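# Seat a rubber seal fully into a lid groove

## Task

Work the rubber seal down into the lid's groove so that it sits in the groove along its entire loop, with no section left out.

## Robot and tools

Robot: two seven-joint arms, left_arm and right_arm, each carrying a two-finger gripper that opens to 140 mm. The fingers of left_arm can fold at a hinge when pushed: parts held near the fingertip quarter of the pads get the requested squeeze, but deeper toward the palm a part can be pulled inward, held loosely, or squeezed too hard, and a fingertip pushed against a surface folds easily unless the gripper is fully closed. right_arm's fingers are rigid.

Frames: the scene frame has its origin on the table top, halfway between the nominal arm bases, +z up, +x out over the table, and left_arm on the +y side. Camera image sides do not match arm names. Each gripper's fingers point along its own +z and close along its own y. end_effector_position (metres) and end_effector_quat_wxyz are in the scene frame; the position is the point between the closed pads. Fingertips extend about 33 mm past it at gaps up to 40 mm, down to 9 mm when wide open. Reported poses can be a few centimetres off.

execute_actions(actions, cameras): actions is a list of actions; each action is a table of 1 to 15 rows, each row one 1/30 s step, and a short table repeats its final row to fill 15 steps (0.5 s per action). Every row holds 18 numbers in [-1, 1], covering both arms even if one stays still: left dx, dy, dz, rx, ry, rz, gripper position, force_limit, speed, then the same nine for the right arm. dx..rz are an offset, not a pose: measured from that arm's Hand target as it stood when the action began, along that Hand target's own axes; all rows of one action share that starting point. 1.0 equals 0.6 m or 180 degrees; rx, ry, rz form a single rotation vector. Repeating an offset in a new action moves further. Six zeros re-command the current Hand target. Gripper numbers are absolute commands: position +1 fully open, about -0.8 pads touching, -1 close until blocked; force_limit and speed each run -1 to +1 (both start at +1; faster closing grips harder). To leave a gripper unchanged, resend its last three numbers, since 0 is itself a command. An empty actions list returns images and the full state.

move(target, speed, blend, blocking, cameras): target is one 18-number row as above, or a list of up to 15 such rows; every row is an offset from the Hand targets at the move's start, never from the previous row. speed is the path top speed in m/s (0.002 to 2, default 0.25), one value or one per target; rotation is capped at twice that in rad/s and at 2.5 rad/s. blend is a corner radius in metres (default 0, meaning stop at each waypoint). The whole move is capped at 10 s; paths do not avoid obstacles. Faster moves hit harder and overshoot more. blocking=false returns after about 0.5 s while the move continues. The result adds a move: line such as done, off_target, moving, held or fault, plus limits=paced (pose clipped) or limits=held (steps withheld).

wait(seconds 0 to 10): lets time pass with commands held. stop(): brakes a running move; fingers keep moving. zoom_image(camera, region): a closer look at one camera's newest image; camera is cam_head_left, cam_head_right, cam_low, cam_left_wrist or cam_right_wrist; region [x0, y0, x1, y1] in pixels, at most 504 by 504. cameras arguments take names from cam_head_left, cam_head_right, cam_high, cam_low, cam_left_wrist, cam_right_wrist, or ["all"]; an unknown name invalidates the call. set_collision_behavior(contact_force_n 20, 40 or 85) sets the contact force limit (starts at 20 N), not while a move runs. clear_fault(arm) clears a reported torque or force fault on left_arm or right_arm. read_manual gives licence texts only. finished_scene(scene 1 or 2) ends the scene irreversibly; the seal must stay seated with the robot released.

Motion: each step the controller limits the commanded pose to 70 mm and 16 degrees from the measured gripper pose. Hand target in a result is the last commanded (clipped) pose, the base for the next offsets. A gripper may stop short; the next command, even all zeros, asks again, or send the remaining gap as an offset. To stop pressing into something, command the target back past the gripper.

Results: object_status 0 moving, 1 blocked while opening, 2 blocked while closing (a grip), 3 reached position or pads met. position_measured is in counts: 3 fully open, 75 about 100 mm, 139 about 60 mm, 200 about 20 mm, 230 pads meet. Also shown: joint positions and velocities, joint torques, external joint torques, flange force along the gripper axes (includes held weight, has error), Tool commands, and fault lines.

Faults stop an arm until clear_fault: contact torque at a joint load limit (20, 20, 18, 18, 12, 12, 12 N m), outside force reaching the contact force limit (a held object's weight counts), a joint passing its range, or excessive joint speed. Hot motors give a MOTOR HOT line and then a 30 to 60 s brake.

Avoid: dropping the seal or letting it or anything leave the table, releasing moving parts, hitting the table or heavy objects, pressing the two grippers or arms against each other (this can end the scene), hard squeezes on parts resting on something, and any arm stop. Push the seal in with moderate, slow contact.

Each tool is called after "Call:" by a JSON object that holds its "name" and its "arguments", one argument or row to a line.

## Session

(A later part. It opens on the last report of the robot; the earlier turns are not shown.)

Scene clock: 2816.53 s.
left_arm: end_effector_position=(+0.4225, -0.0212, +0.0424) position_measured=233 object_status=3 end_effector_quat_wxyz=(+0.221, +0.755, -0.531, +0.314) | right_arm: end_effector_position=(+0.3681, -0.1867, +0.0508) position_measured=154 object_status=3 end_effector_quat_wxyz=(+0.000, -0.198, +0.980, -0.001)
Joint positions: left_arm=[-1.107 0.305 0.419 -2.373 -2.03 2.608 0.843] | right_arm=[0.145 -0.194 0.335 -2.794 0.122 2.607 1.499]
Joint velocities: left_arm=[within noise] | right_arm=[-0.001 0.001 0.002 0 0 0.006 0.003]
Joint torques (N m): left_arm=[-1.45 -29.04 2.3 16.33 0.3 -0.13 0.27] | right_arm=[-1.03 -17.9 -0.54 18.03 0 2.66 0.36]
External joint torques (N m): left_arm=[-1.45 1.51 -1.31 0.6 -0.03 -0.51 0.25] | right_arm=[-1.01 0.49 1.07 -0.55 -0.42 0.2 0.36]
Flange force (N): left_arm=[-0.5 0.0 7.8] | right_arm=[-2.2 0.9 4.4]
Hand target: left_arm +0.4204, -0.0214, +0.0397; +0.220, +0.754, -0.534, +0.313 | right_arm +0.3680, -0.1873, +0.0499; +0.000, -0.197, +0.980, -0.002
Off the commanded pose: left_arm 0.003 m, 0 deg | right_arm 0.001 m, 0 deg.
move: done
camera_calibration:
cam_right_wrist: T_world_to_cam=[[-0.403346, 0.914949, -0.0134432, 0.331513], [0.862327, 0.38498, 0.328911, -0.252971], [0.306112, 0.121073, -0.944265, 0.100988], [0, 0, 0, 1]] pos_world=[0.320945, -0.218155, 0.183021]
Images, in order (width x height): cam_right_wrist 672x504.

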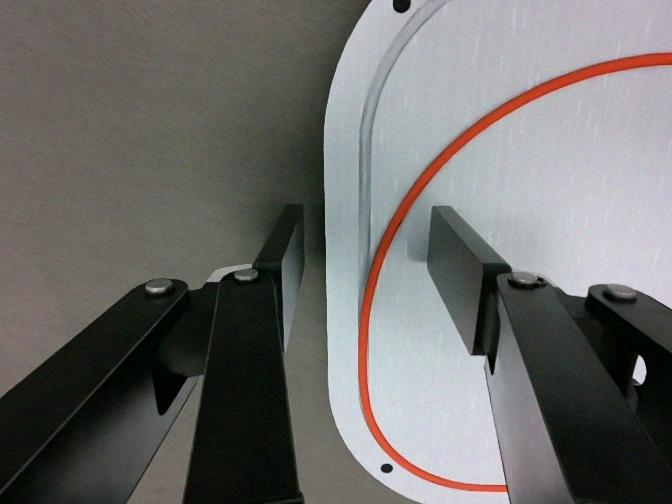

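Call:
{"name": "move", "arguments": {
  "target": [0,0,0,0,0,0,-1,-1,0, 0,0,0,0,0,0,-1,-1,-1],
  "speed": 0.02,
  "cameras": ["cam_right_wrist", "cam_left_wrist"]
}}

Scene clock: 2823.33 s.
left_arm: end_effector_position=(+0.4222, -0.0216, +0.0425) position_measured=233 object_status=3 end_effector_quat_wxyz=(+0.221, +0.755, -0.531, +0.314) | right_arm: end_effector_position=(+0.3688, -0.1856, +0.0512) position_measured=225 object_status=0 end_effector_quat_wxyz=(+0.001, -0.199, +0.980, -0.001)
Joint positions: left_arm=[-1.107 0.305 0.419 -2.373 -2.03 2.607 0.843] | right_arm=[0.144 -0.194 0.339 -2.793 0.122 2.609 1.5]
Joint torques (N m): left_arm=[-0.7 -29.15 2.98 16.22 0.31 0.23 0.28] | right_arm=[-1.67 -17.25 -1.24 17.42 0.08 2.75 0.22]
External joint torques (N m): left_arm=[-0.71 1.57 -0.64 0.4 -0.02 -0.14 0.26] | right_arm=[-1.63 1.07 0.42 -1.18 -0.34 0.28 0.22]
Flange force (N): left_arm=[-1.0 -0.8 6.8] | right_arm=[-2.0 -1.2 6.7]
Hand target: left_arm +0.4204, -0.0214, +0.0397; +0.220, +0.754, -0.534, +0.313 | right_arm +0.3680, -0.1873, +0.0499; +0.000, -0.197, +0.980, -0.002
Off the commanded pose: left_arm 0.003 m, 0 deg | right_arm 0.002 m, 0 deg.
move: done
camera_calibration:
cam_left_wrist: T_world_to_cam=[[-0.947483, -0.31972, -0.00740516, 0.402156], [-0.286686, 0.859394, -0.423383, 0.159206], [0.141728, -0.399025, -0.905921, 0.114727], [0, 0, 0, 1]] pos_world=[0.410418, 0.037536, 0.174317]
cam_right_wrist: T_world_to_cam=[[-0.404866, 0.914263, -0.0143951, 0.331285], [0.860681, 0.386359, 0.331595, -0.253467], [0.308726, 0.121862, -0.943312, 0.100173], [0, 0, 0, 1]] pos_world=[0.321355, -0.21716, 0.183312]
Images, in order (width x height): cam_left_wrist 672x504, cam_right_wrist 672x504.

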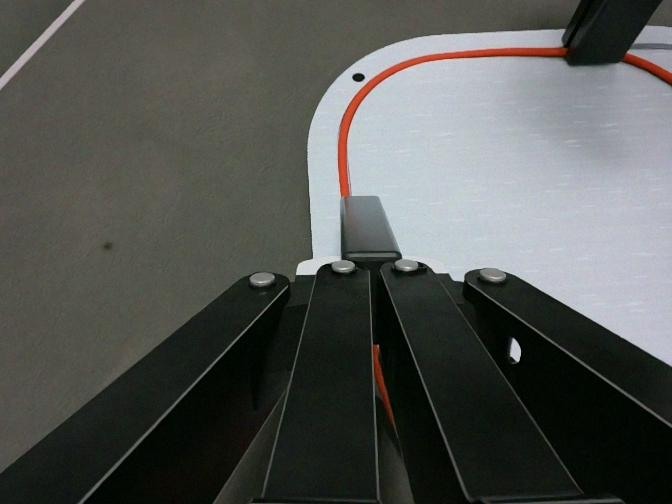

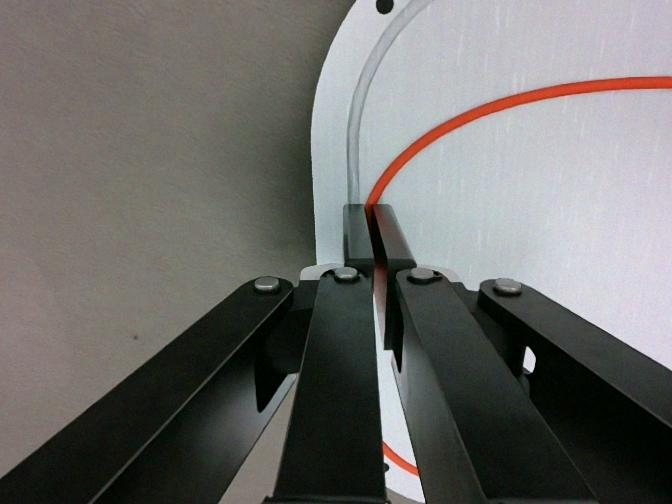

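Call:
{"name": "move", "arguments": {
  "target": [0,0,0,0,0,0,-1,-1,0, 0,0,-0.0043,0,0,0,-1,-1,-1],
  "speed": 0.02,
  "cameras": ["cam_right_wrist", "cam_left_wrist"]
}}

Scene clock: 2846.37 s.
left_arm: end_effector_position=(+0.4222, -0.0216, +0.0425) position_measured=233 object_status=3 end_effector_quat_wxyz=(+0.221, +0.755, -0.531, +0.314) | right_arm: end_effector_position=(+0.3688, -0.1862, +0.0526) position_measured=225 object_status=2 end_effector_quat_wxyz=(+0.001, -0.198, +0.980, -0.001)
Joint positions: left_arm=[-1.107 0.305 0.419 -2.373 -2.03 2.607 0.843] | right_arm=[0.144 -0.199 0.338 -2.793 0.122 2.604 1.5]
Joint velocities: left_arm=[within noise] | right_arm=[0 0 0 0.001 -0.001 -0.004 -0.001]
Joint torques (N m): left_arm=[-0.73 -29.18 3 16.22 0.3 0.23 0.25] | right_arm=[-0.76 -19.26 -1.16 18.26 0.3 2.28 0.1]
External joint torques (N m): left_arm=[-0.75 1.38 -0.64 0.49 -0.03 -0.15 0.23] | right_arm=[-0.74 -0.98 0.5 -0.48 -0.12 -0.2 0.1]
Flange force (N): left_arm=[-0.7 -0.7 6.4] | right_arm=[3.1 0.0 -2.8]
Hand target: left_arm +0.4204, -0.0214, +0.0397; +0.220, +0.754, -0.534, +0.313 | right_arm +0.3680, -0.1873, +0.0525; +0.000, -0.197, +0.980, -0.002
Off the commanded pose: left_arm 0.003 m, 0 deg | right_arm 0.001 m, 0 deg.
move: done
camera_calibration:
cam_left_wrist: T_world_to_cam=[[-0.947474, -0.319748, -0.00739136, 0.402151], [-0.286717, 0.859383, -0.423383, 0.159219], [0.141728, -0.399025, -0.905921, 0.114727], [0, 0, 0, 1]] pos_world=[0.410418, 0.037536, 0.174317]
cam_right_wrist: T_world_to_cam=[[-0.404208, 0.914538, -0.0153438, 0.331746], [0.860963, 0.386085, 0.331182, -0.253726], [0.308803, 0.120656, -0.943442, 0.101324], [0, 0, 0, 1]] pos_world=[0.321253, -0.21766, 0.184713]
Images, in order (width x height): cam_left_wrist 672x504, cam_right_wrist 672x504.

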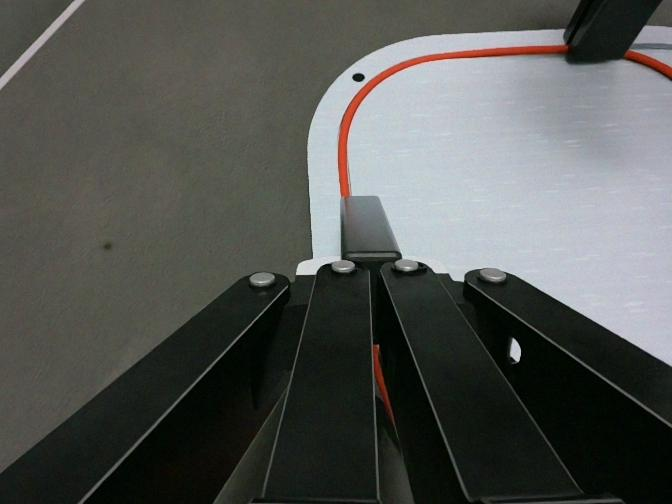

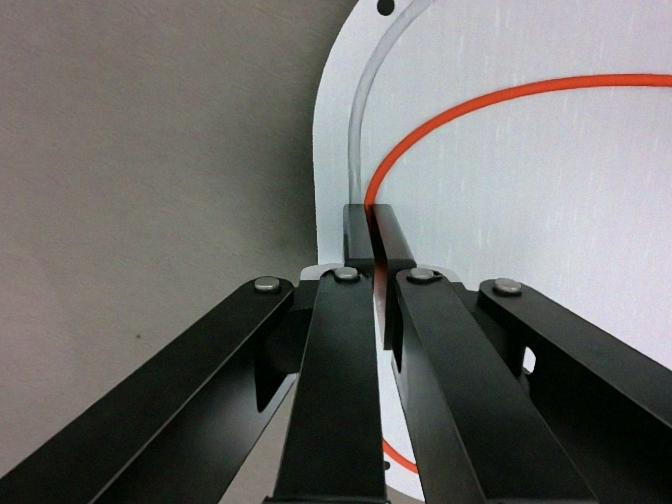

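Call:
{"name": "zoom_image", "arguments": {
  "camera": "cam_right_wrist",
  "region": [310, 60, 470, 300]
}}

Scaled by 2.100 from the camera's 672x504 image, which has a finer 960x720 frame.

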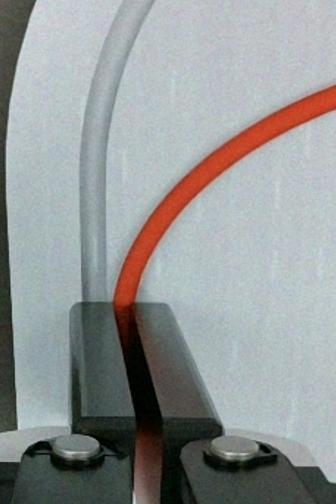

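Call:
{"name": "move", "arguments": {
  "target": [0,0,0,0,0,0,-1,-1,0, 0,-0.0077,0,0,0,-0.0094,-1,-1,-1],
  "speed": 0.03,
  "cameras": ["cam_right_wrist", "cam_left_wrist"]
}}

Scene clock: 2863.83 s.
left_arm: end_effector_position=(+0.4222, -0.0216, +0.0425) position_measured=233 object_status=3 end_effector_quat_wxyz=(+0.221, +0.755, -0.531, +0.314) | right_arm: end_effector_position=(+0.3708, -0.1910, +0.0529) position_measured=225 object_status=2 end_effector_quat_wxyz=(+0.001, -0.206, +0.978, -0.001)
Joint positions: left_arm=[-1.107 0.305 0.419 -2.373 -2.03 2.607 0.843] | right_arm=[0.144 -0.199 0.322 -2.793 0.119 2.603 1.47]
Joint velocities: left_arm=[within noise] | right_arm=[0.001 -0.001 0 0 0.001 0.001 -0.004]
Joint torques (N m): left_arm=[-0.71 -29.18 2.97 16.2 0.31 0.22 0.28] | right_arm=[-0.36 -18.56 -1.33 18.15 0.02 2.35 -0.19]
External joint torques (N m): left_arm=[-0.7 1.51 -0.64 0.4 -0.02 -0.15 0.26] | right_arm=[-0.38 -0.16 0.23 -0.6 -0.4 -0.13 -0.19]
Flange force (N): left_arm=[-1.0 -0.8 6.6] | right_arm=[1.4 -0.7 -0.1]
Hand target: left_arm +0.4204, -0.0214, +0.0397; +0.220, +0.754, -0.534, +0.313 | right_arm +0.3698, -0.1916, +0.0525; +0.000, -0.211, +0.977, -0.002
Off the commanded pose: left_arm 0.003 m, 0 deg | right_arm 0.001 m, 1 deg.
move: done
camera_calibration:
cam_left_wrist: T_world_to_cam=[[-0.947474, -0.319748, -0.00739136, 0.402151], [-0.286717, 0.859383, -0.423383, 0.159219], [0.141728, -0.399025, -0.905921, 0.114727], [0, 0, 0, 1]] pos_world=[0.410418, 0.037536, 0.174317]
cam_right_wrist: T_world_to_cam=[[-0.419041, 0.907863, -0.0137646, 0.340997], [0.85478, 0.399561, 0.331212, -0.248901], [0.306195, 0.127026, -0.943456, 0.103746], [0, 0, 0, 1]] pos_world=[0.323881, -0.223306, 0.185013]
Images, in order (width x height): cam_left_wrist 672x504, cam_right_wrist 672x504.

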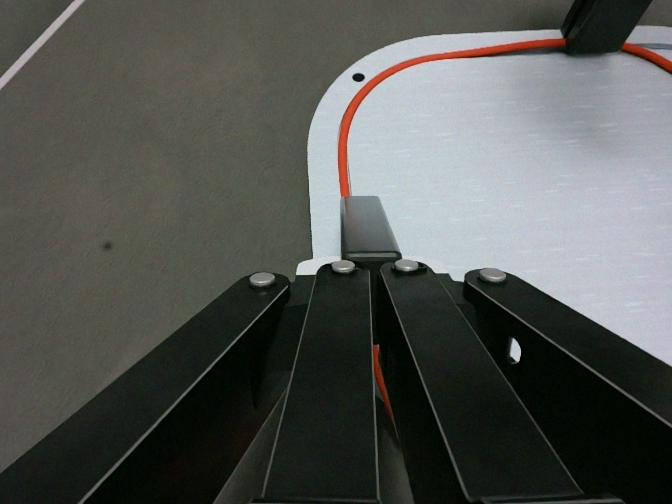

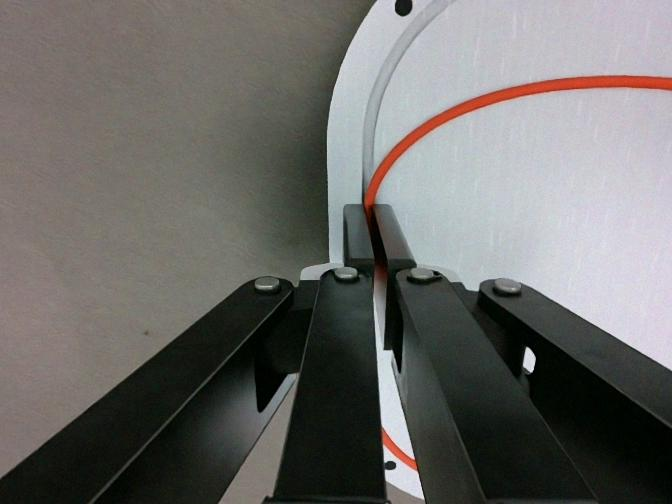

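Call:
{"name": "zoom_image", "arguments": {
  "camera": "cam_right_wrist",
  "region": [310, 60, 470, 300]
}}

Call:
{"name": "zoom_image", "arguments": {
  "camera": "cam_left_wrist",
  "region": [300, 10, 672, 220]
}}

Scaled by 2.100 from the camera's 672x504 image, which has a finer 960x720 frame.

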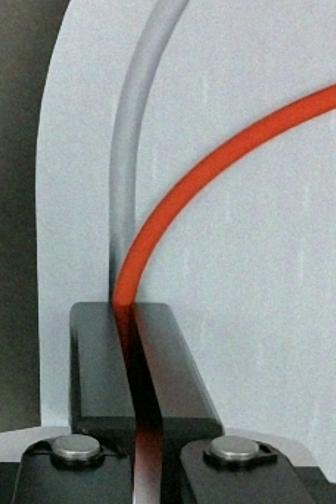

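Scaled by 1.355 from the camera's 672x504 image, which has a finer 960x720 frame.

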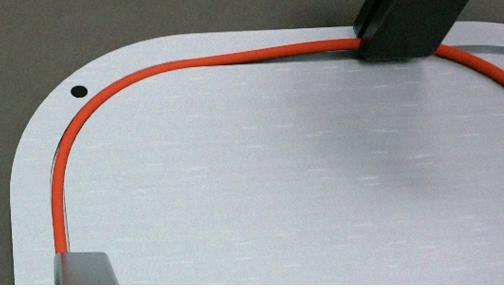

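Call:
{"name": "zoom_image", "arguments": {
  "camera": "cam_left_wrist",
  "region": [400, 20, 600, 90]
}}

Scaled by 2.520 from the camera's 672x504 image, which has a finer 960x720 frame.

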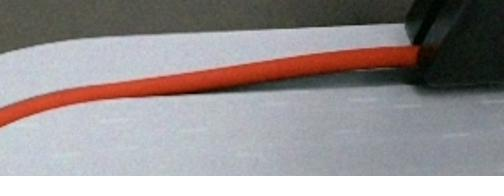

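Call:
{"name": "move", "arguments": {
  "target": [
    [0,0,0,0,0,0,-1,-1,0, 0,-0.0005,0.0045,0,0,0,-1,-1,-1],
    [0,0,0,0,0,0,-1,-1,0, 0,-0.0005,0.0095,0,0,0,-1,-1,-1]
  ],
  "speed": 0.02,
  "cameras": ["cam_right_wrist", "cam_left_wrist"]
}}

Scene clock: 2888.10 s.
left_arm: end_effector_position=(+0.4222, -0.0216, +0.0425) position_measured=233 object_status=3 end_effector_quat_wxyz=(+0.221, +0.755, -0.531, +0.314) | right_arm: end_effector_position=(+0.3706, -0.1907, +0.0492) position_measured=225 object_status=2 end_effector_quat_wxyz=(+0.001, -0.210, +0.978, -0.001)
Joint positions: left_arm=[-1.107 0.305 0.419 -2.373 -2.03 2.607 0.843] | right_arm=[0.144 -0.187 0.323 -2.794 0.113 2.614 1.469]
Joint torques (N m): left_arm=[-0.69 -29.19 2.99 16.21 0.29 0.23 0.27] | right_arm=[-1.31 -15.36 -0.9 16.34 -0.08 3.38 0]
External joint torques (N m): left_arm=[-0.62 1.39 -0.56 0.48 -0.03 -0.14 0.25] | right_arm=[-1.29 3.15 0.61 -2.14 -0.5 0.92 0]
Flange force (N): left_arm=[-0.8 -0.9 6.3] | right_arm=[-4.6 -1.3 15.9]
Hand target: left_arm +0.4204, -0.0214, +0.0397; +0.220, +0.754, -0.534, +0.313 | right_arm +0.3699, -0.1919, +0.0468; +0.000, -0.211, +0.977, -0.002
Off the commanded pose: left_arm 0.003 m, 0 deg | right_arm 0.003 m, 0 deg.
move: done
camera_calibration:
cam_left_wrist: T_world_to_cam=[[-0.947474, -0.319748, -0.00739136, 0.402151], [-0.286717, 0.859383, -0.423383, 0.159219], [0.141728, -0.399025, -0.905921, 0.114727], [0, 0, 0, 1]] pos_world=[0.410418, 0.037536, 0.174317]
cam_right_wrist: T_world_to_cam=[[-0.425378, 0.904908, -0.0139727, 0.342445], [0.852325, 0.405755, 0.330008, -0.245398], [0.304297, 0.128469, -0.943875, 0.101337], [0, 0, 0, 1]] pos_world=[0.323991, -0.223329, 0.181417]
Images, in order (width x height): cam_left_wrist 672x504, cam_right_wrist 672x504.

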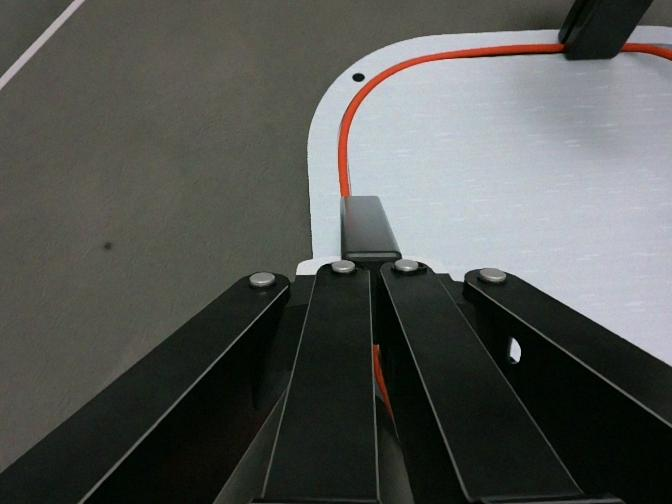

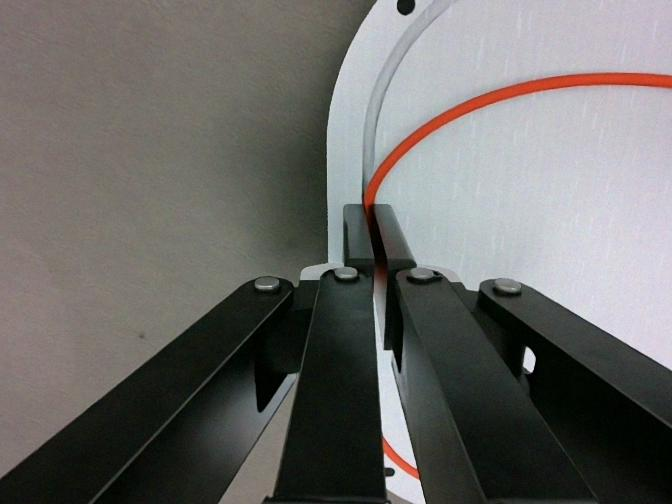

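Call:
{"name": "move", "arguments": {
  "target": [
    [0,0,0,0,0,0,-1,-1,0, -0.0018,0.0014,-0.003,0,0,0,-0.66,-1,-1],
    [0,0,0,0,0,0,-1,-1,0, -0.0018,0.0014,-0.036,0,0,0,-0.66,-1,-1]
  ],
  "speed": 0.04,
  "cameras": ["cam_right_wrist", "cam_left_wrist"]
}}

Scene clock: 2897.87 s.
left_arm: end_effector_position=(+0.4222, -0.0216, +0.0425) position_measured=233 object_status=3 end_effector_quat_wxyz=(+0.221, +0.755, -0.531, +0.314) | right_arm: end_effector_position=(+0.3708, -0.1912, +0.0678) position_measured=213 object_status=3 end_effector_quat_wxyz=(+0.000, -0.209, +0.978, -0.002)
Joint positions: left_arm=[-1.107 0.305 0.419 -2.373 -2.03 2.607 0.843] | right_arm=[0.155 -0.244 0.312 -2.784 0.124 2.547 1.461]
Joint velocities: left_arm=[within noise] | right_arm=[0 0 0 0 0 -0.003 -0.001]
Joint torques (N m): left_arm=[-0.71 -29.2 3 16.22 0.29 0.23 0.27] | right_arm=[0.03 -18.33 -1.62 19.38 0.55 2.34 -0.19]
External joint torques (N m): left_arm=[-0.83 1.5 -0.75 0.39 -0.04 -0.16 0.25] | right_arm=[0.05 -0.82 0.28 -0.02 0.09 -0.12 -0.19]
Flange force (N): left_arm=[-0.9 -0.5 6.6] | right_arm=[2.8 0.3 -2.9]
Hand target: left_arm +0.4204, -0.0214, +0.0397; +0.220, +0.754, -0.534, +0.313 | right_arm +0.3705, -0.1906, +0.0684; +0.000, -0.211, +0.977, -0.002
Off the commanded pose: left_arm 0.003 m, 0 deg | right_arm 0.001 m, 0 deg.
move: done
camera_calibration:
cam_left_wrist: T_world_to_cam=[[-0.947474, -0.319748, -0.00739136, 0.402151], [-0.286717, 0.859383, -0.423383, 0.159219], [0.141728, -0.399025, -0.905921, 0.114727], [0, 0, 0, 1]] pos_world=[0.410418, 0.037536, 0.174317]
cam_right_wrist: T_world_to_cam=[[-0.42475, 0.905154, -0.0168359, 0.343178], [0.852465, 0.406148, 0.329161, -0.251442], [0.30478, 0.125459, -0.944124, 0.118182], [0, 0, 0, 1]] pos_world=[0.324091, -0.223333, 0.200121]
Images, in order (width x height): cam_left_wrist 672x504, cam_right_wrist 672x504.

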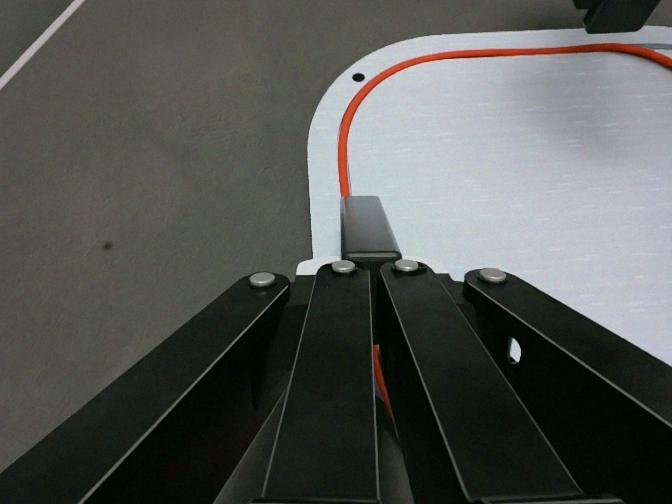

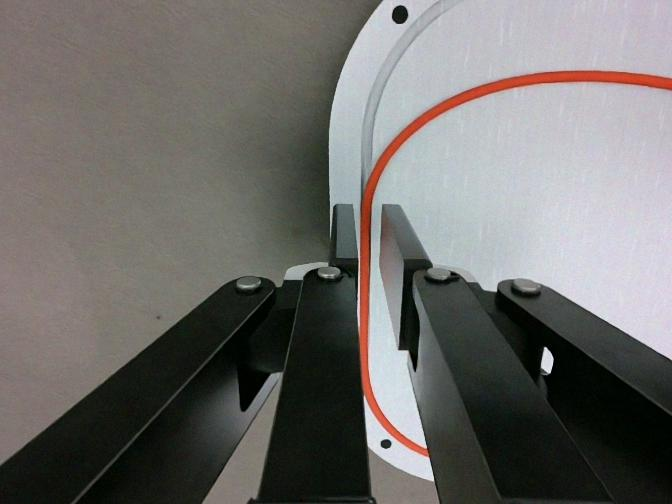

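Call:
{"name": "zoom_image", "arguments": {
  "camera": "cam_right_wrist",
  "region": [310, 120, 470, 360]
}}

Call:
{"name": "zoom_image", "arguments": {
  "camera": "cam_left_wrist",
  "region": [400, 20, 672, 100]
}}

Scaled by 2.100 from the camera's 672x504 image, which has a finer 960x720 frame.

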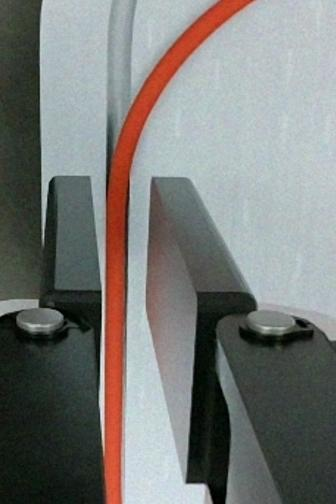

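Scaled by 1.853 from the camera's 672x504 image, which has a finer 960x720 frame.

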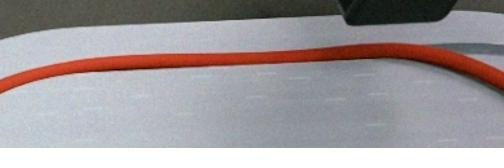

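Call:
{"name": "move", "arguments": {
  "target": [
    [0,0,0,0,0,0,-1,-1,0, 0,0.001,0,0,0,0,-1,-1,-1],
    [0,0,0,0,0,0,-1,-1,0, 0,0.001,0.0240,0,0,0,-1,-1,-1],
    [0,0,0,0,0,0,-1,-1,0, 0,0.001,0.0365,0,0,0,-1,-1,-1]
  ],
  "speed": [0.04,0.06,0.02]
}}

Scene clock: 2913.80 s.
left_arm: end_effector_position=(+0.4222, -0.0216, +0.0425) position_measured=233 object_status=3 end_effector_quat_wxyz=(+0.221, +0.755, -0.531, +0.314) | right_arm: end_effector_position=(+0.3705, -0.1897, +0.0497) position_measured=230 object_status=3 end_effector_quat_wxyz=(+0.000, -0.213, +0.977, -0.001)
Joint positions: left_arm=[-1.107 0.305 0.419 -2.373 -2.03 2.607 0.843] | right_arm=[0.146 -0.186 0.322 -2.791 0.111 2.61 1.467]
Joint velocities: left_arm=[within noise] | right_arm=[-0.003 0.001 0.003 -0.001 -0.003 0 0.005]
Joint torques (N m): left_arm=[-0.72 -29.18 3.02 16.21 0.29 0.22 0.26] | right_arm=[-1.04 -14.3 0.08 16.75 0.11 4.13 0.32]
External joint torques (N m): left_arm=[-0.72 1.47 -0.61 0.42 -0.04 -0.15 0.24] | right_arm=[-1.02 4.25 1.59 -1.75 -0.3 1.68 0.32]
Flange force (N): left_arm=[-0.9 -0.7 6.5] | right_arm=[-9.1 1.1 22.2]
Hand target: left_arm +0.4204, -0.0214, +0.0397; +0.220, +0.754, -0.534, +0.313 | right_arm +0.3703, -0.1901, +0.0465; +0.000, -0.211, +0.977, -0.002
Off the commanded pose: left_arm 0.003 m, 0 deg | right_arm 0.003 m, 0 deg.
move: done

Call:
{"name": "move", "arguments": {
  "target": [
    [0,0,0,0,0,0,-1,-1,0, 0,0,-0.0167,0,0,0,-1,-1,-1],
    [0,0,0,0,0,0,-1,-1,0, -0.045,0,-0.0167,0,0,0,-1,-1,-1],
    [0,0,0,0,0,0,-1,-1,0, -0.045,0,-0.0017,0,0,0,-1,-1,-1]
  ],
  "speed": [0.04,0.06,0.02],
  "cameras": ["cam_right_wrist", "cam_left_wrist"]
}}

Scene clock: 2922.80 s.
left_arm: end_effector_position=(+0.4222, -0.0216, +0.0424) position_measured=233 object_status=3 end_effector_quat_wxyz=(+0.221, +0.755, -0.531, +0.314) | right_arm: end_effector_position=(+0.3942, -0.1786, +0.0497) position_measured=230 object_status=3 end_effector_quat_wxyz=(-0.001, -0.213, +0.977, -0.002)
Joint positions: left_arm=[-1.107 0.305 0.419 -2.373 -2.03 2.607 0.843] | right_arm=[0.125 -0.111 0.334 -2.708 0.065 2.599 1.5]
Joint velocities: left_arm=[within noise] | right_arm=[-0.001 -0.001 0.001 -0.001 -0.002 0 0.004]
Joint torques (N m): left_arm=[-0.83 -29.26 2.88 16.4 0.31 0.22 0.28] | right_arm=[-1.28 -18.01 -0.08 17.64 -0.09 3.9 0.32]
External joint torques (N m): left_arm=[-0.67 1.51 -0.59 0.5 -0.02 -0.12 0.26] | right_arm=[-1.21 3.09 0.98 -0.99 -0.51 1.45 0.32]
Flange force (N): left_arm=[-0.8 -1.0 6.8] | right_arm=[-7.1 0.2 16.2]
Hand target: left_arm +0.4204, -0.0214, +0.0397; +0.220, +0.754, -0.534, +0.313 | right_arm +0.3949, -0.1790, +0.0475; +0.000, -0.211, +0.977, -0.002
Off the commanded pose: left_arm 0.003 m, 0 deg | right_arm 0.002 m, 0 deg.
move: done
camera_calibration:
cam_left_wrist: T_world_to_cam=[[-0.947483, -0.319719, -0.00740553, 0.402156], [-0.286685, 0.859394, -0.423383, 0.159205], [0.141728, -0.399025, -0.905921, 0.114727], [0, 0, 0, 1]] pos_world=[0.410418, 0.037536, 0.174317]
cam_right_wrist: T_world_to_cam=[[-0.431708, 0.901899, -0.0143923, 0.343513], [0.850596, 0.412357, 0.326263, -0.26857], [0.300191, 0.128608, -0.94517, 0.0947588], [0, 0, 0, 1]] pos_world=[0.348296, -0.211254, 0.182131]
Images, in order (width x height): cam_left_wrist 672x504, cam_right_wrist 672x504.

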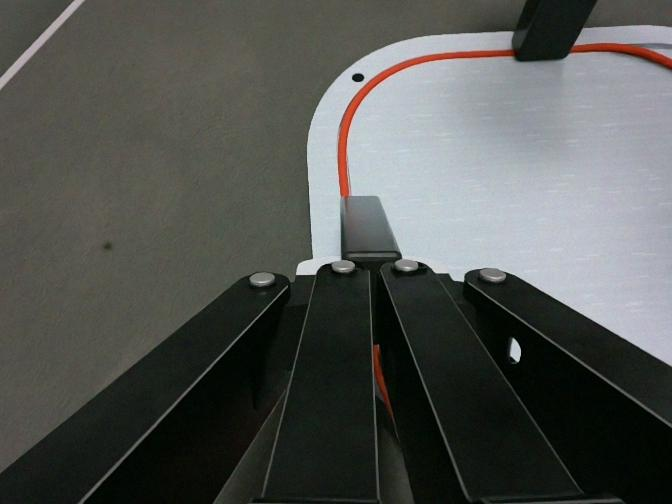

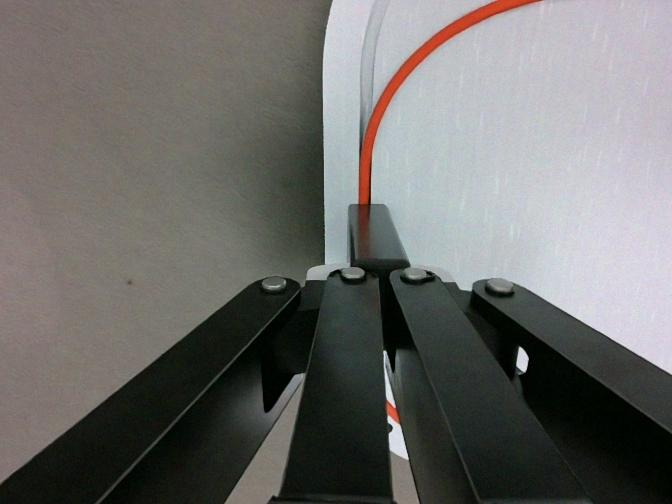

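Call:
{"name": "move", "arguments": {
  "target": [
    [0,0,0,0,0,0,-1,-1,0, 0,0,-0.015,0,0,0,-1,-1,-1],
    [0,0,0,0,0,0,-1,-1,0, -0.045,0,-0.015,0,0,0,-1,-1,-1],
    [0,0,0,0,0,0,-1,-1,0, -0.045,0,0,0,0,0,-1,-1,-1]
  ],
  "speed": [0.04,0.06,0.02],
  "cameras": ["cam_right_wrist"]
}}

Scene clock: 2931.67 s.
left_arm: end_effector_position=(+0.4222, -0.0216, +0.0424) position_measured=233 object_status=3 end_effector_quat_wxyz=(+0.221, +0.755, -0.531, +0.314) | right_arm: end_effector_position=(+0.4187, -0.1673, +0.0498) position_measured=230 object_status=3 end_effector_quat_wxyz=(-0.001, -0.213, +0.977, -0.002)
Joint positions: left_arm=[-1.107 0.305 0.419 -2.373 -2.03 2.607 0.843] | right_arm=[0.117 -0.037 0.336 -2.622 0.018 2.584 1.536]
Joint velocities: left_arm=[within noise] | right_arm=[0 -0.001 0.001 0.001 0 0 0.006]
Joint torques (N m): left_arm=[-1.12 -29.23 2.52 16.5 0.31 0.09 0.25] | right_arm=[-1.59 -20.76 -0.22 17.91 -0.25 3.83 0.23]
External joint torques (N m): left_arm=[-1.03 1.51 -1.04 0.65 -0.02 -0.27 0.23] | right_arm=[-1.61 3.03 0.12 -1.02 -0.68 1.38 0.23]
Flange force (N): left_arm=[-0.4 -0.6 7.5] | right_arm=[-5.8 -1.4 14.7]
Hand target: left_arm +0.4204, -0.0214, +0.0397; +0.220, +0.754, -0.534, +0.313 | right_arm +0.4195, -0.1679, +0.0475; +0.000, -0.211, +0.977, -0.002
Off the commanded pose: left_arm 0.003 m, 0 deg | right_arm 0.003 m, 0 deg.
move: done
camera_calibration:
cam_right_wrist: T_world_to_cam=[[-0.431716, 0.901893, -0.0144873, 0.34392], [0.850528, 0.412372, 0.326422, -0.294102], [0.300372, 0.1286, -0.945113, 0.0859651], [0, 0, 0, 1]] pos_world=[0.372797, -0.199954, 0.182231]
Images, in order (width x height): cam_right_wrist 672x504.

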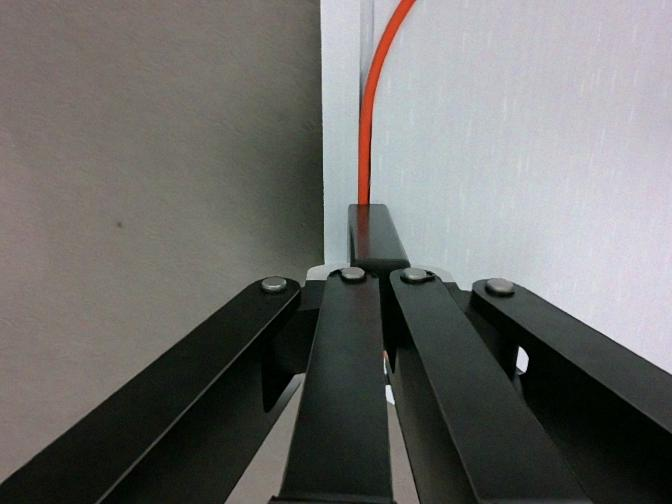

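Call:
{"name": "zoom_image", "arguments": {
  "camera": "cam_right_wrist",
  "region": [310, 0, 450, 210]
}}

Scaled by 2.400 from the camera's 672x504 image, which has a finer 960x720 frame.

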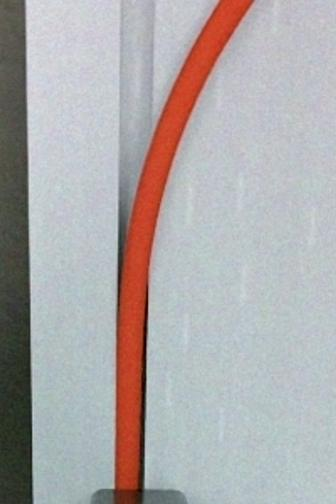

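Call:
{"name": "move", "arguments": {
  "target": [
    [0,0,0,0,0,0,-1,-1,0, 0,0,-0.006,0,0,0,-1,-1,-1],
    [0,0,0,0,0,0,-1,-1,0, 0,0,-0.0417,0,0,0,-1,-1,-1],
    [0,0,0,0,0,0,-1,-1,0, 0.1418,0,-0.0417,0,0,0,-0.32,-1,-1]
  ],
  "speed": [0.02,0.06,0.12],
  "cameras": ["cam_right_wrist", "cam_left_wrist"]
}}

Scene clock: 2969.00 s.
left_arm: end_effector_position=(+0.4222, -0.0216, +0.0424) position_measured=233 object_status=3 end_effector_quat_wxyz=(+0.221, +0.755, -0.531, +0.314) | right_arm: end_effector_position=(+0.3432, -0.2026, +0.0729) position_measured=169 object_status=0 end_effector_quat_wxyz=(+0.001, -0.209, +0.978, -0.002)
Joint positions: left_arm=[-1.107 0.305 0.419 -2.373 -2.03 2.607 0.843] | right_arm=[0.201 -0.356 0.277 -2.873 0.159 2.525 1.438]
Joint torques (N m): left_arm=[-1.39 -29.21 2.42 16.43 0.31 -0.02 0.26] | right_arm=[-0.26 -14.75 -2.1 19.07 0.34 2.33 -0.14]
External joint torques (N m): left_arm=[-1.42 1.46 -1.23 0.64 -0.01 -0.4 0.24] | right_arm=[-0.3 -0.4 0.13 -0.69 -0.13 -0.14 -0.14]
Flange force (N): left_arm=[-0.3 -0.1 7.6] | right_arm=[3.1 -0.6 -1.2]
Hand target: left_arm +0.4204, -0.0214, +0.0397; +0.220, +0.754, -0.534, +0.313 | right_arm +0.3420, -0.2029, +0.0726; +0.000, -0.211, +0.977, -0.002
Off the commanded pose: left_arm 0.003 m, 0 deg | right_arm 0.001 m, 0 deg.
move: done
camera_calibration:
cam_left_wrist: T_world_to_cam=[[-0.947483, -0.319719, -0.00740553, 0.402156], [-0.286685, 0.859394, -0.423383, 0.159205], [0.141728, -0.399025, -0.905921, 0.114727], [0, 0, 0, 1]] pos_world=[0.410418, 0.037536, 0.174317]
cam_right_wrist: T_world_to_cam=[[-0.423932, 0.905559, -0.0156646, 0.341693], [0.852398, 0.404771, 0.331025, -0.22541], [0.306103, 0.12698, -0.943492, 0.132641], [0, 0, 0, 1]] pos_world=[0.296392, -0.235026, 0.205114]
Images, in order (width x height): cam_left_wrist 672x504, cam_right_wrist 672x504.

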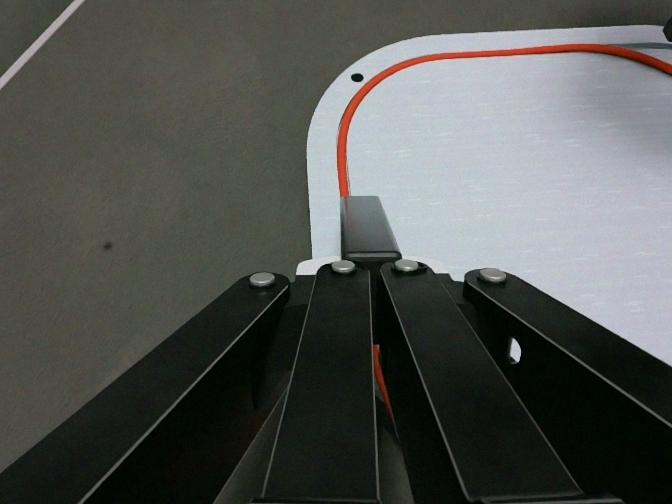

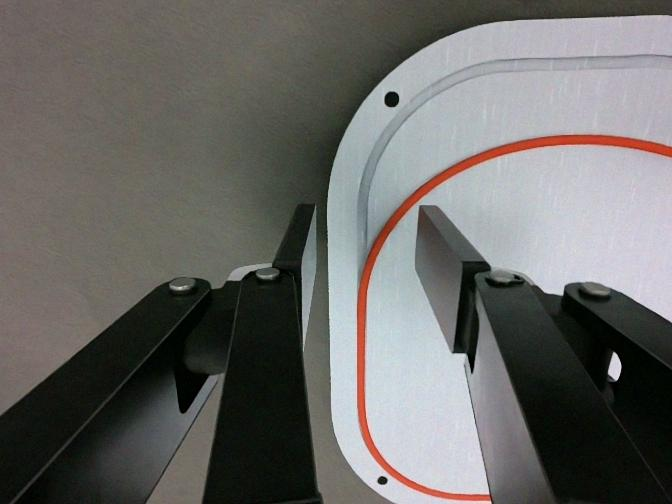

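Call:
{"name": "zoom_image", "arguments": {
  "camera": "cam_right_wrist",
  "region": [310, 100, 470, 340]
}}

Scaled by 2.100 from the camera's 672x504 image, which has a finer 960x720 frame.

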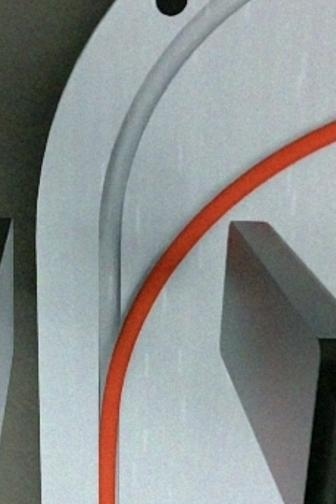

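Call:
{"name": "move", "arguments": {
  "target": [
    [0,0,0,0,0,0,-1,-1,0, -0.0167,0.001,0,0,0,0,-0.27,-1,-1],
    [0,0,0,0,0,0,-1,-1,0, -0.0167,0.001,0.0290,0,0,0,-0.27,-1,-1],
    [0,0,0,0,0,0,-1,-1,0, -0.0167,0.001,0.0368,0,0,0,-0.27,-1,-1]
  ],
  "speed": [0.05,0.06,0.02],
  "cameras": ["cam_right_wrist"]
}}

Scene clock: 3005.60 s.
left_arm: end_effector_position=(+0.4222, -0.0216, +0.0424) position_measured=233 object_status=3 end_effector_quat_wxyz=(+0.221, +0.755, -0.531, +0.314) | right_arm: end_effector_position=(+0.3510, -0.1976, +0.0513) position_measured=163 object_status=3 end_effector_quat_wxyz=(+0.000, -0.212, +0.977, -0.001)
Joint positions: left_arm=[-1.107 0.305 0.419 -2.373 -2.03 2.607 0.843] | right_arm=[0.176 -0.255 0.303 -2.855 0.145 2.607 1.445]
Joint velocities: left_arm=[within noise] | right_arm=[0 0 0 -0.001 0 0.003 0]
Joint torques (N m): left_arm=[-1.34 -29.22 2.46 16.43 0.33 -0.02 0.23] | right_arm=[-0.99 -15.99 -0.77 17.92 0.03 2.61 0.23]
External joint torques (N m): left_arm=[-1.31 1.49 -1.15 0.65 0 -0.39 0.2] | right_arm=[-1.01 0.5 1.03 -0.69 -0.38 0.14 0.23]
Flange force (N): left_arm=[-0.3 -0.4 7.6] | right_arm=[-1.7 0.3 4.0]
Hand target: left_arm +0.4204, -0.0214, +0.0397; +0.220, +0.754, -0.534, +0.313 | right_arm +0.3509, -0.1983, +0.0505; +0.000, -0.211, +0.977, -0.002
Off the commanded pose: left_arm 0.003 m, 0 deg | right_arm 0.001 m, 0 deg.
move: done
camera_calibration:
cam_right_wrist: T_world_to_cam=[[-0.429896, 0.90278, -0.0133498, 0.341478], [0.850671, 0.409949, 0.329092, -0.225122], [0.30257, 0.130119, -0.944204, 0.111073], [0, 0, 0, 1]] pos_world=[0.304698, -0.230443, 0.18352]
Images, in order (width x height): cam_right_wrist 672x504.

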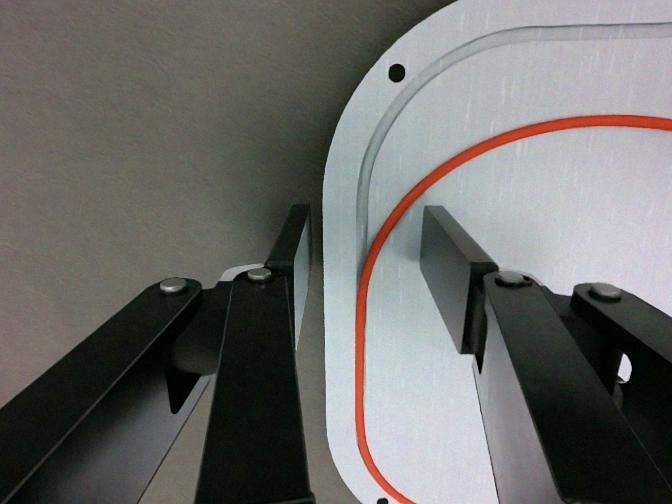

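Call:
{"name": "move", "arguments": {
  "target": [0,0,0,0,0,0,-1,-1,0, 0,0,0,0,0,0,-1,-1,-1],
  "speed": 0.02,
  "cameras": ["cam_right_wrist", "cam_left_wrist"]
}}

Scene clock: 3011.57 s.
left_arm: end_effector_position=(+0.4222, -0.0216, +0.0424) position_measured=233 object_status=3 end_effector_quat_wxyz=(+0.221, +0.755, -0.531, +0.314) | right_arm: end_effector_position=(+0.3518, -0.1967, +0.0519) position_measured=225 object_status=0 end_effector_quat_wxyz=(+0.001, -0.213, +0.977, -0.001)
Joint positions: left_arm=[-1.107 0.305 0.419 -2.373 -2.03 2.607 0.843] | right_arm=[0.175 -0.255 0.307 -2.854 0.145 2.608 1.446]
Joint torques (N m): left_arm=[-0.72 -29.23 2.97 16.38 0.3 0.24 0.23] | right_arm=[-1.65 -15.14 -1.3 17.06 0.04 2.82 0.25]
External joint torques (N m): left_arm=[-0.74 1.4 -0.68 0.63 -0.02 -0.14 0.21] | right_arm=[-1.66 1.35 0.52 -1.6 -0.37 0.34 0.25]
Flange force (N): left_arm=[-0.4 -1.0 6.7] | right_arm=[-2.0 -1.4 8.2]
Hand target: left_arm +0.4204, -0.0214, +0.0397; +0.220, +0.754, -0.534, +0.313 | right_arm +0.3508, -0.1983, +0.0505; +0.000, -0.211, +0.977, -0.002
Off the commanded pose: left_arm 0.003 m, 0 deg | right_arm 0.002 m, 0 deg.
move: done
camera_calibration:
cam_left_wrist: T_world_to_cam=[[-0.947483, -0.319719, -0.00740553, 0.402156], [-0.286685, 0.859394, -0.423383, 0.159205], [0.141728, -0.399025, -0.905921, 0.114727], [0, 0, 0, 1]] pos_world=[0.410418, 0.037536, 0.174317]
cam_right_wrist: T_world_to_cam=[[-0.431857, 0.901823, -0.0146692, 0.341609], [0.848814, 0.411865, 0.331485, -0.225478], [0.304983, 0.130703, -0.943346, 0.11052], [0, 0, 0, 1]] pos_world=[0.305208, -0.22965, 0.184012]
Images, in order (width x height): cam_left_wrist 672x504, cam_right_wrist 672x504.

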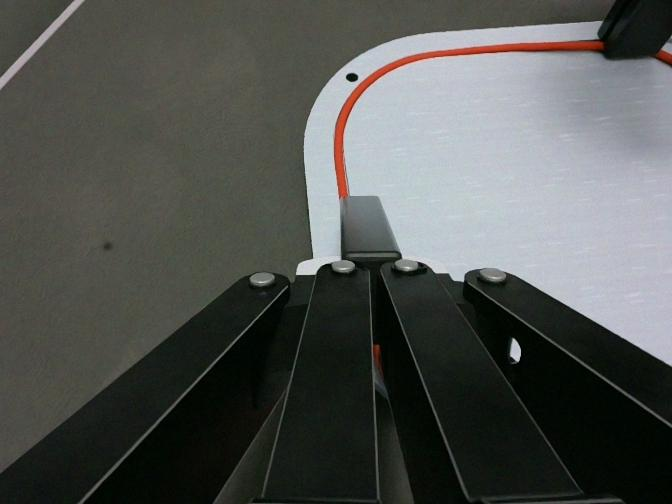

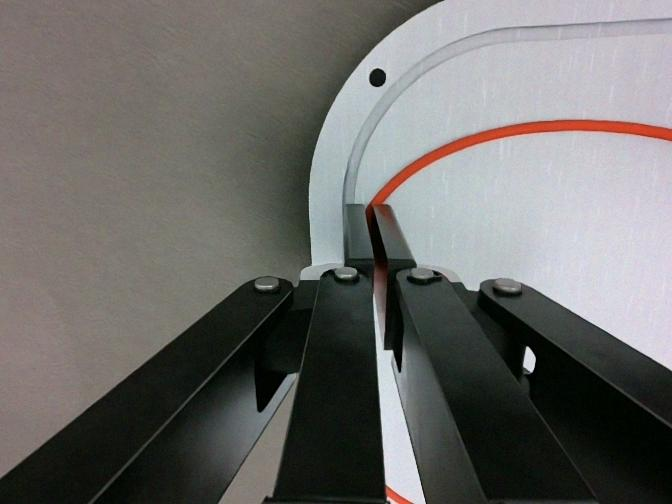

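Call:
{"name": "zoom_image", "arguments": {
  "camera": "cam_right_wrist",
  "region": [300, 60, 460, 300]
}}

Scaled by 2.100 from the camera's 672x504 image, which has a finer 960x720 frame.

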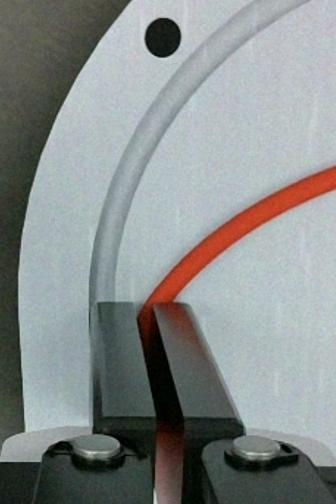

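Call:
{"name": "move", "arguments": {
  "target": [
    [0,0,0,0,0,0,-1,-1,0, 0,0,-0.005,0,0,0,-1,-1,-1],
    [0,0,0,0,0,0,-1,-1,0, 0,-0.011,-0.005,0,0,-0.0036,-1,-1,-1]
  ],
  "speed": 0.03,
  "cameras": ["cam_right_wrist", "cam_left_wrist"]
}}

Scene clock: 3055.97 s.
left_arm: end_effector_position=(+0.4222, -0.0216, +0.0424) position_measured=233 object_status=3 end_effector_quat_wxyz=(+0.221, +0.755, -0.531, +0.314) | right_arm: end_effector_position=(+0.3543, -0.2035, +0.0539) position_measured=225 object_status=2 end_effector_quat_wxyz=(+0.001, -0.212, +0.977, -0.001)
Joint positions: left_arm=[-1.107 0.305 0.419 -2.373 -2.03 2.607 0.843] | right_arm=[0.169 -0.262 0.29 -2.854 0.14 2.6 1.43]
Joint velocities: left_arm=[within noise] | right_arm=[0 -0.001 0 -0.001 -0.001 0 -0.004]
Joint torques (N m): left_arm=[-0.71 -29.22 2.97 16.41 0.3 0.24 0.27] | right_arm=[-0.62 -16.53 -1.49 18.44 -0.02 2.32 -0.13]
External joint torques (N m): left_arm=[-0.88 1.54 -0.82 0.58 -0.03 -0.15 0.25] | right_arm=[-0.61 -0.03 0.32 -0.26 -0.44 -0.15 -0.13]
Flange force (N): left_arm=[-0.6 -0.7 7.2] | right_arm=[-0.3 -1.0 0.1]
Hand target: left_arm +0.4204, -0.0214, +0.0397; +0.220, +0.754, -0.534, +0.313 | right_arm +0.3536, -0.2043, +0.0535; +0.000, -0.217, +0.976, -0.002
Off the commanded pose: left_arm 0.003 m, 0 deg | right_arm 0.001 m, 1 deg.
move: done
camera_calibration:
cam_left_wrist: T_world_to_cam=[[-0.947483, -0.319719, -0.00740553, 0.402156], [-0.286685, 0.859394, -0.423383, 0.159205], [0.141728, -0.399025, -0.905921, 0.114727], [0, 0, 0, 1]] pos_world=[0.410418, 0.037536, 0.174317]
cam_right_wrist: T_world_to_cam=[[-0.430281, 0.902587, -0.0139928, 0.348413], [0.849647, 0.410181, 0.33144, -0.226107], [0.304893, 0.130723, -0.943373, 0.112571], [0, 0, 0, 1]] pos_world=[0.307704, -0.236444, 0.186012]
Images, in order (width x height): cam_left_wrist 672x504, cam_right_wrist 672x504.

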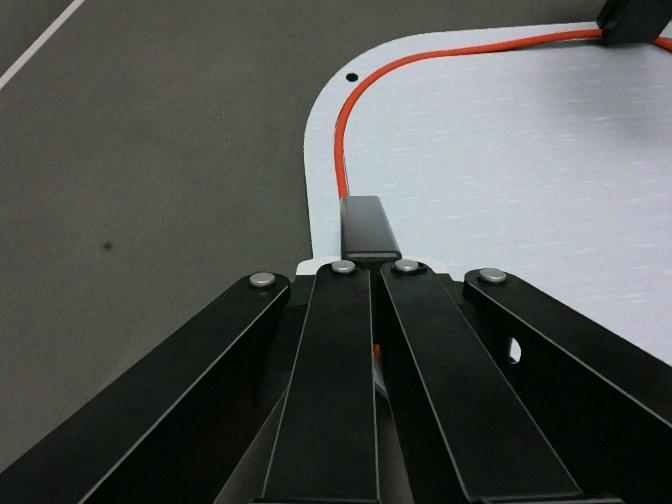

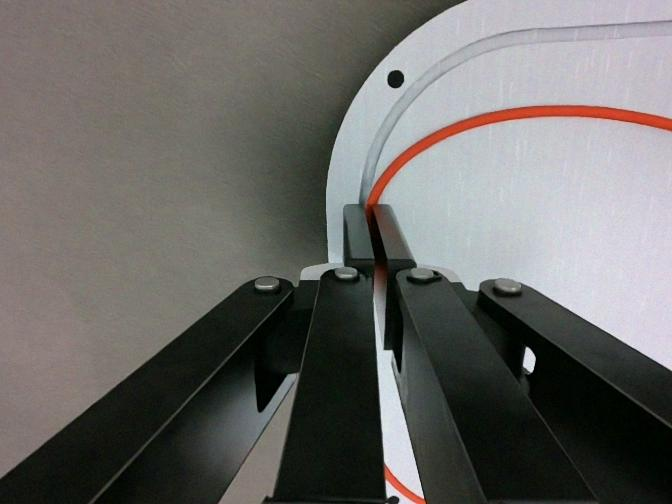

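Call:
{"name": "zoom_image", "arguments": {
  "camera": "cam_right_wrist",
  "region": [310, 60, 470, 300]
}}

Scaled by 2.100 from the camera's 672x504 image, which has a finer 960x720 frame.

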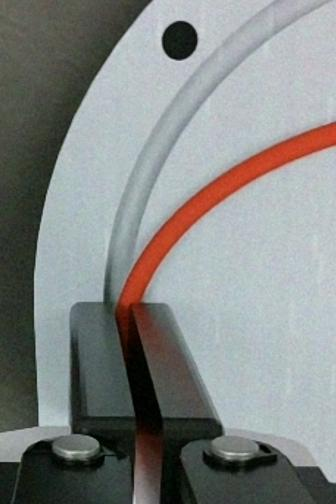

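Call:
{"name": "move", "arguments": {
  "target": [
    [0,0,0,0,0,0,-1,-1,0, 0,-0.0017,0.006,0,0,0,-1,-1,-1],
    [0,0,0,0,0,0,-1,-1,0, 0,-0.0017,0.0110,0,0,0,-1,-1,-1]
  ],
  "speed": 0.02,
  "cameras": ["cam_right_wrist", "cam_left_wrist"]
}}

Scene clock: 3075.63 s.
left_arm: end_effector_position=(+0.4222, -0.0216, +0.0424) position_measured=233 object_status=3 end_effector_quat_wxyz=(+0.221, +0.755, -0.531, +0.314) | right_arm: end_effector_position=(+0.3550, -0.2039, +0.0501) position_measured=225 object_status=2 end_effector_quat_wxyz=(+0.001, -0.215, +0.977, -0.001)
Joint positions: left_arm=[-1.107 0.305 0.419 -2.373 -2.03 2.607 0.843] | right_arm=[0.167 -0.247 0.29 -2.854 0.135 2.615 1.428]
Joint torques (N m): left_arm=[-0.73 -29.24 3.05 16.36 0.31 0.24 0.28] | right_arm=[-1.47 -12.8 -1.1 16.3 -0.21 3.61 -0.13]
External joint torques (N m): left_arm=[-0.69 1.44 -0.54 0.54 -0.02 -0.13 0.26] | right_arm=[-1.48 3.94 0.59 -2.21 -0.61 1.13 -0.13]
Flange force (N): left_arm=[-0.8 -0.9 6.6] | right_arm=[-7.6 -2.7 20.1]
Hand target: left_arm +0.4204, -0.0214, +0.0397; +0.220, +0.754, -0.534, +0.313 | right_arm +0.3540, -0.2052, +0.0469; +0.000, -0.217, +0.976, -0.002
Off the commanded pose: left_arm 0.003 m, 0 deg | right_arm 0.004 m, 0 deg.
move: off_target (right_arm)
camera_calibration:
cam_left_wrist: T_world_to_cam=[[-0.947483, -0.319719, -0.00740553, 0.402156], [-0.286685, 0.859394, -0.423383, 0.159205], [0.141728, -0.399025, -0.905921, 0.114727], [0, 0, 0, 1]] pos_world=[0.410418, 0.037536, 0.174317]
cam_right_wrist: T_world_to_cam=[[-0.434082, 0.900762, -0.0141831, 0.349989], [0.847996, 0.413867, 0.331084, -0.223961], [0.304097, 0.13169, -0.943495, 0.109274], [0, 0, 0, 1]] pos_world=[0.308611, -0.236957, 0.182213]
Images, in order (width x height): cam_left_wrist 672x504, cam_right_wrist 672x504.

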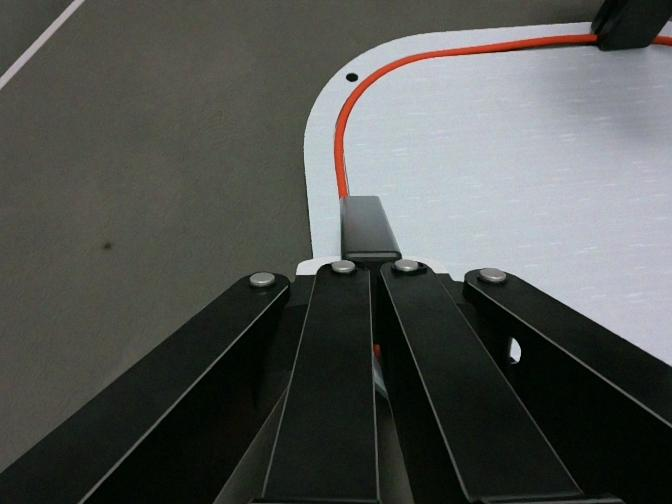

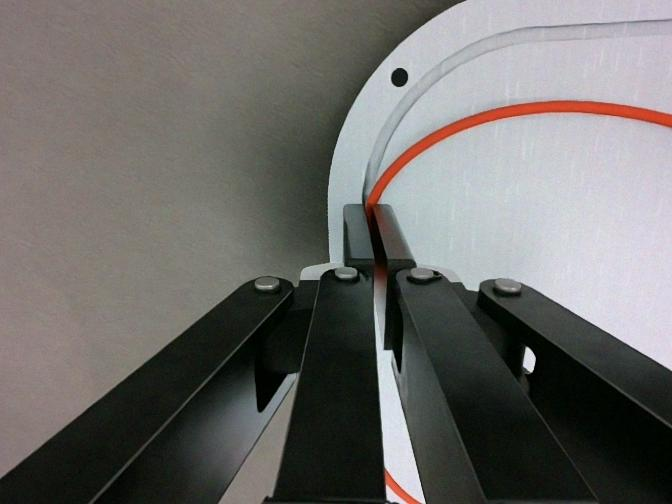

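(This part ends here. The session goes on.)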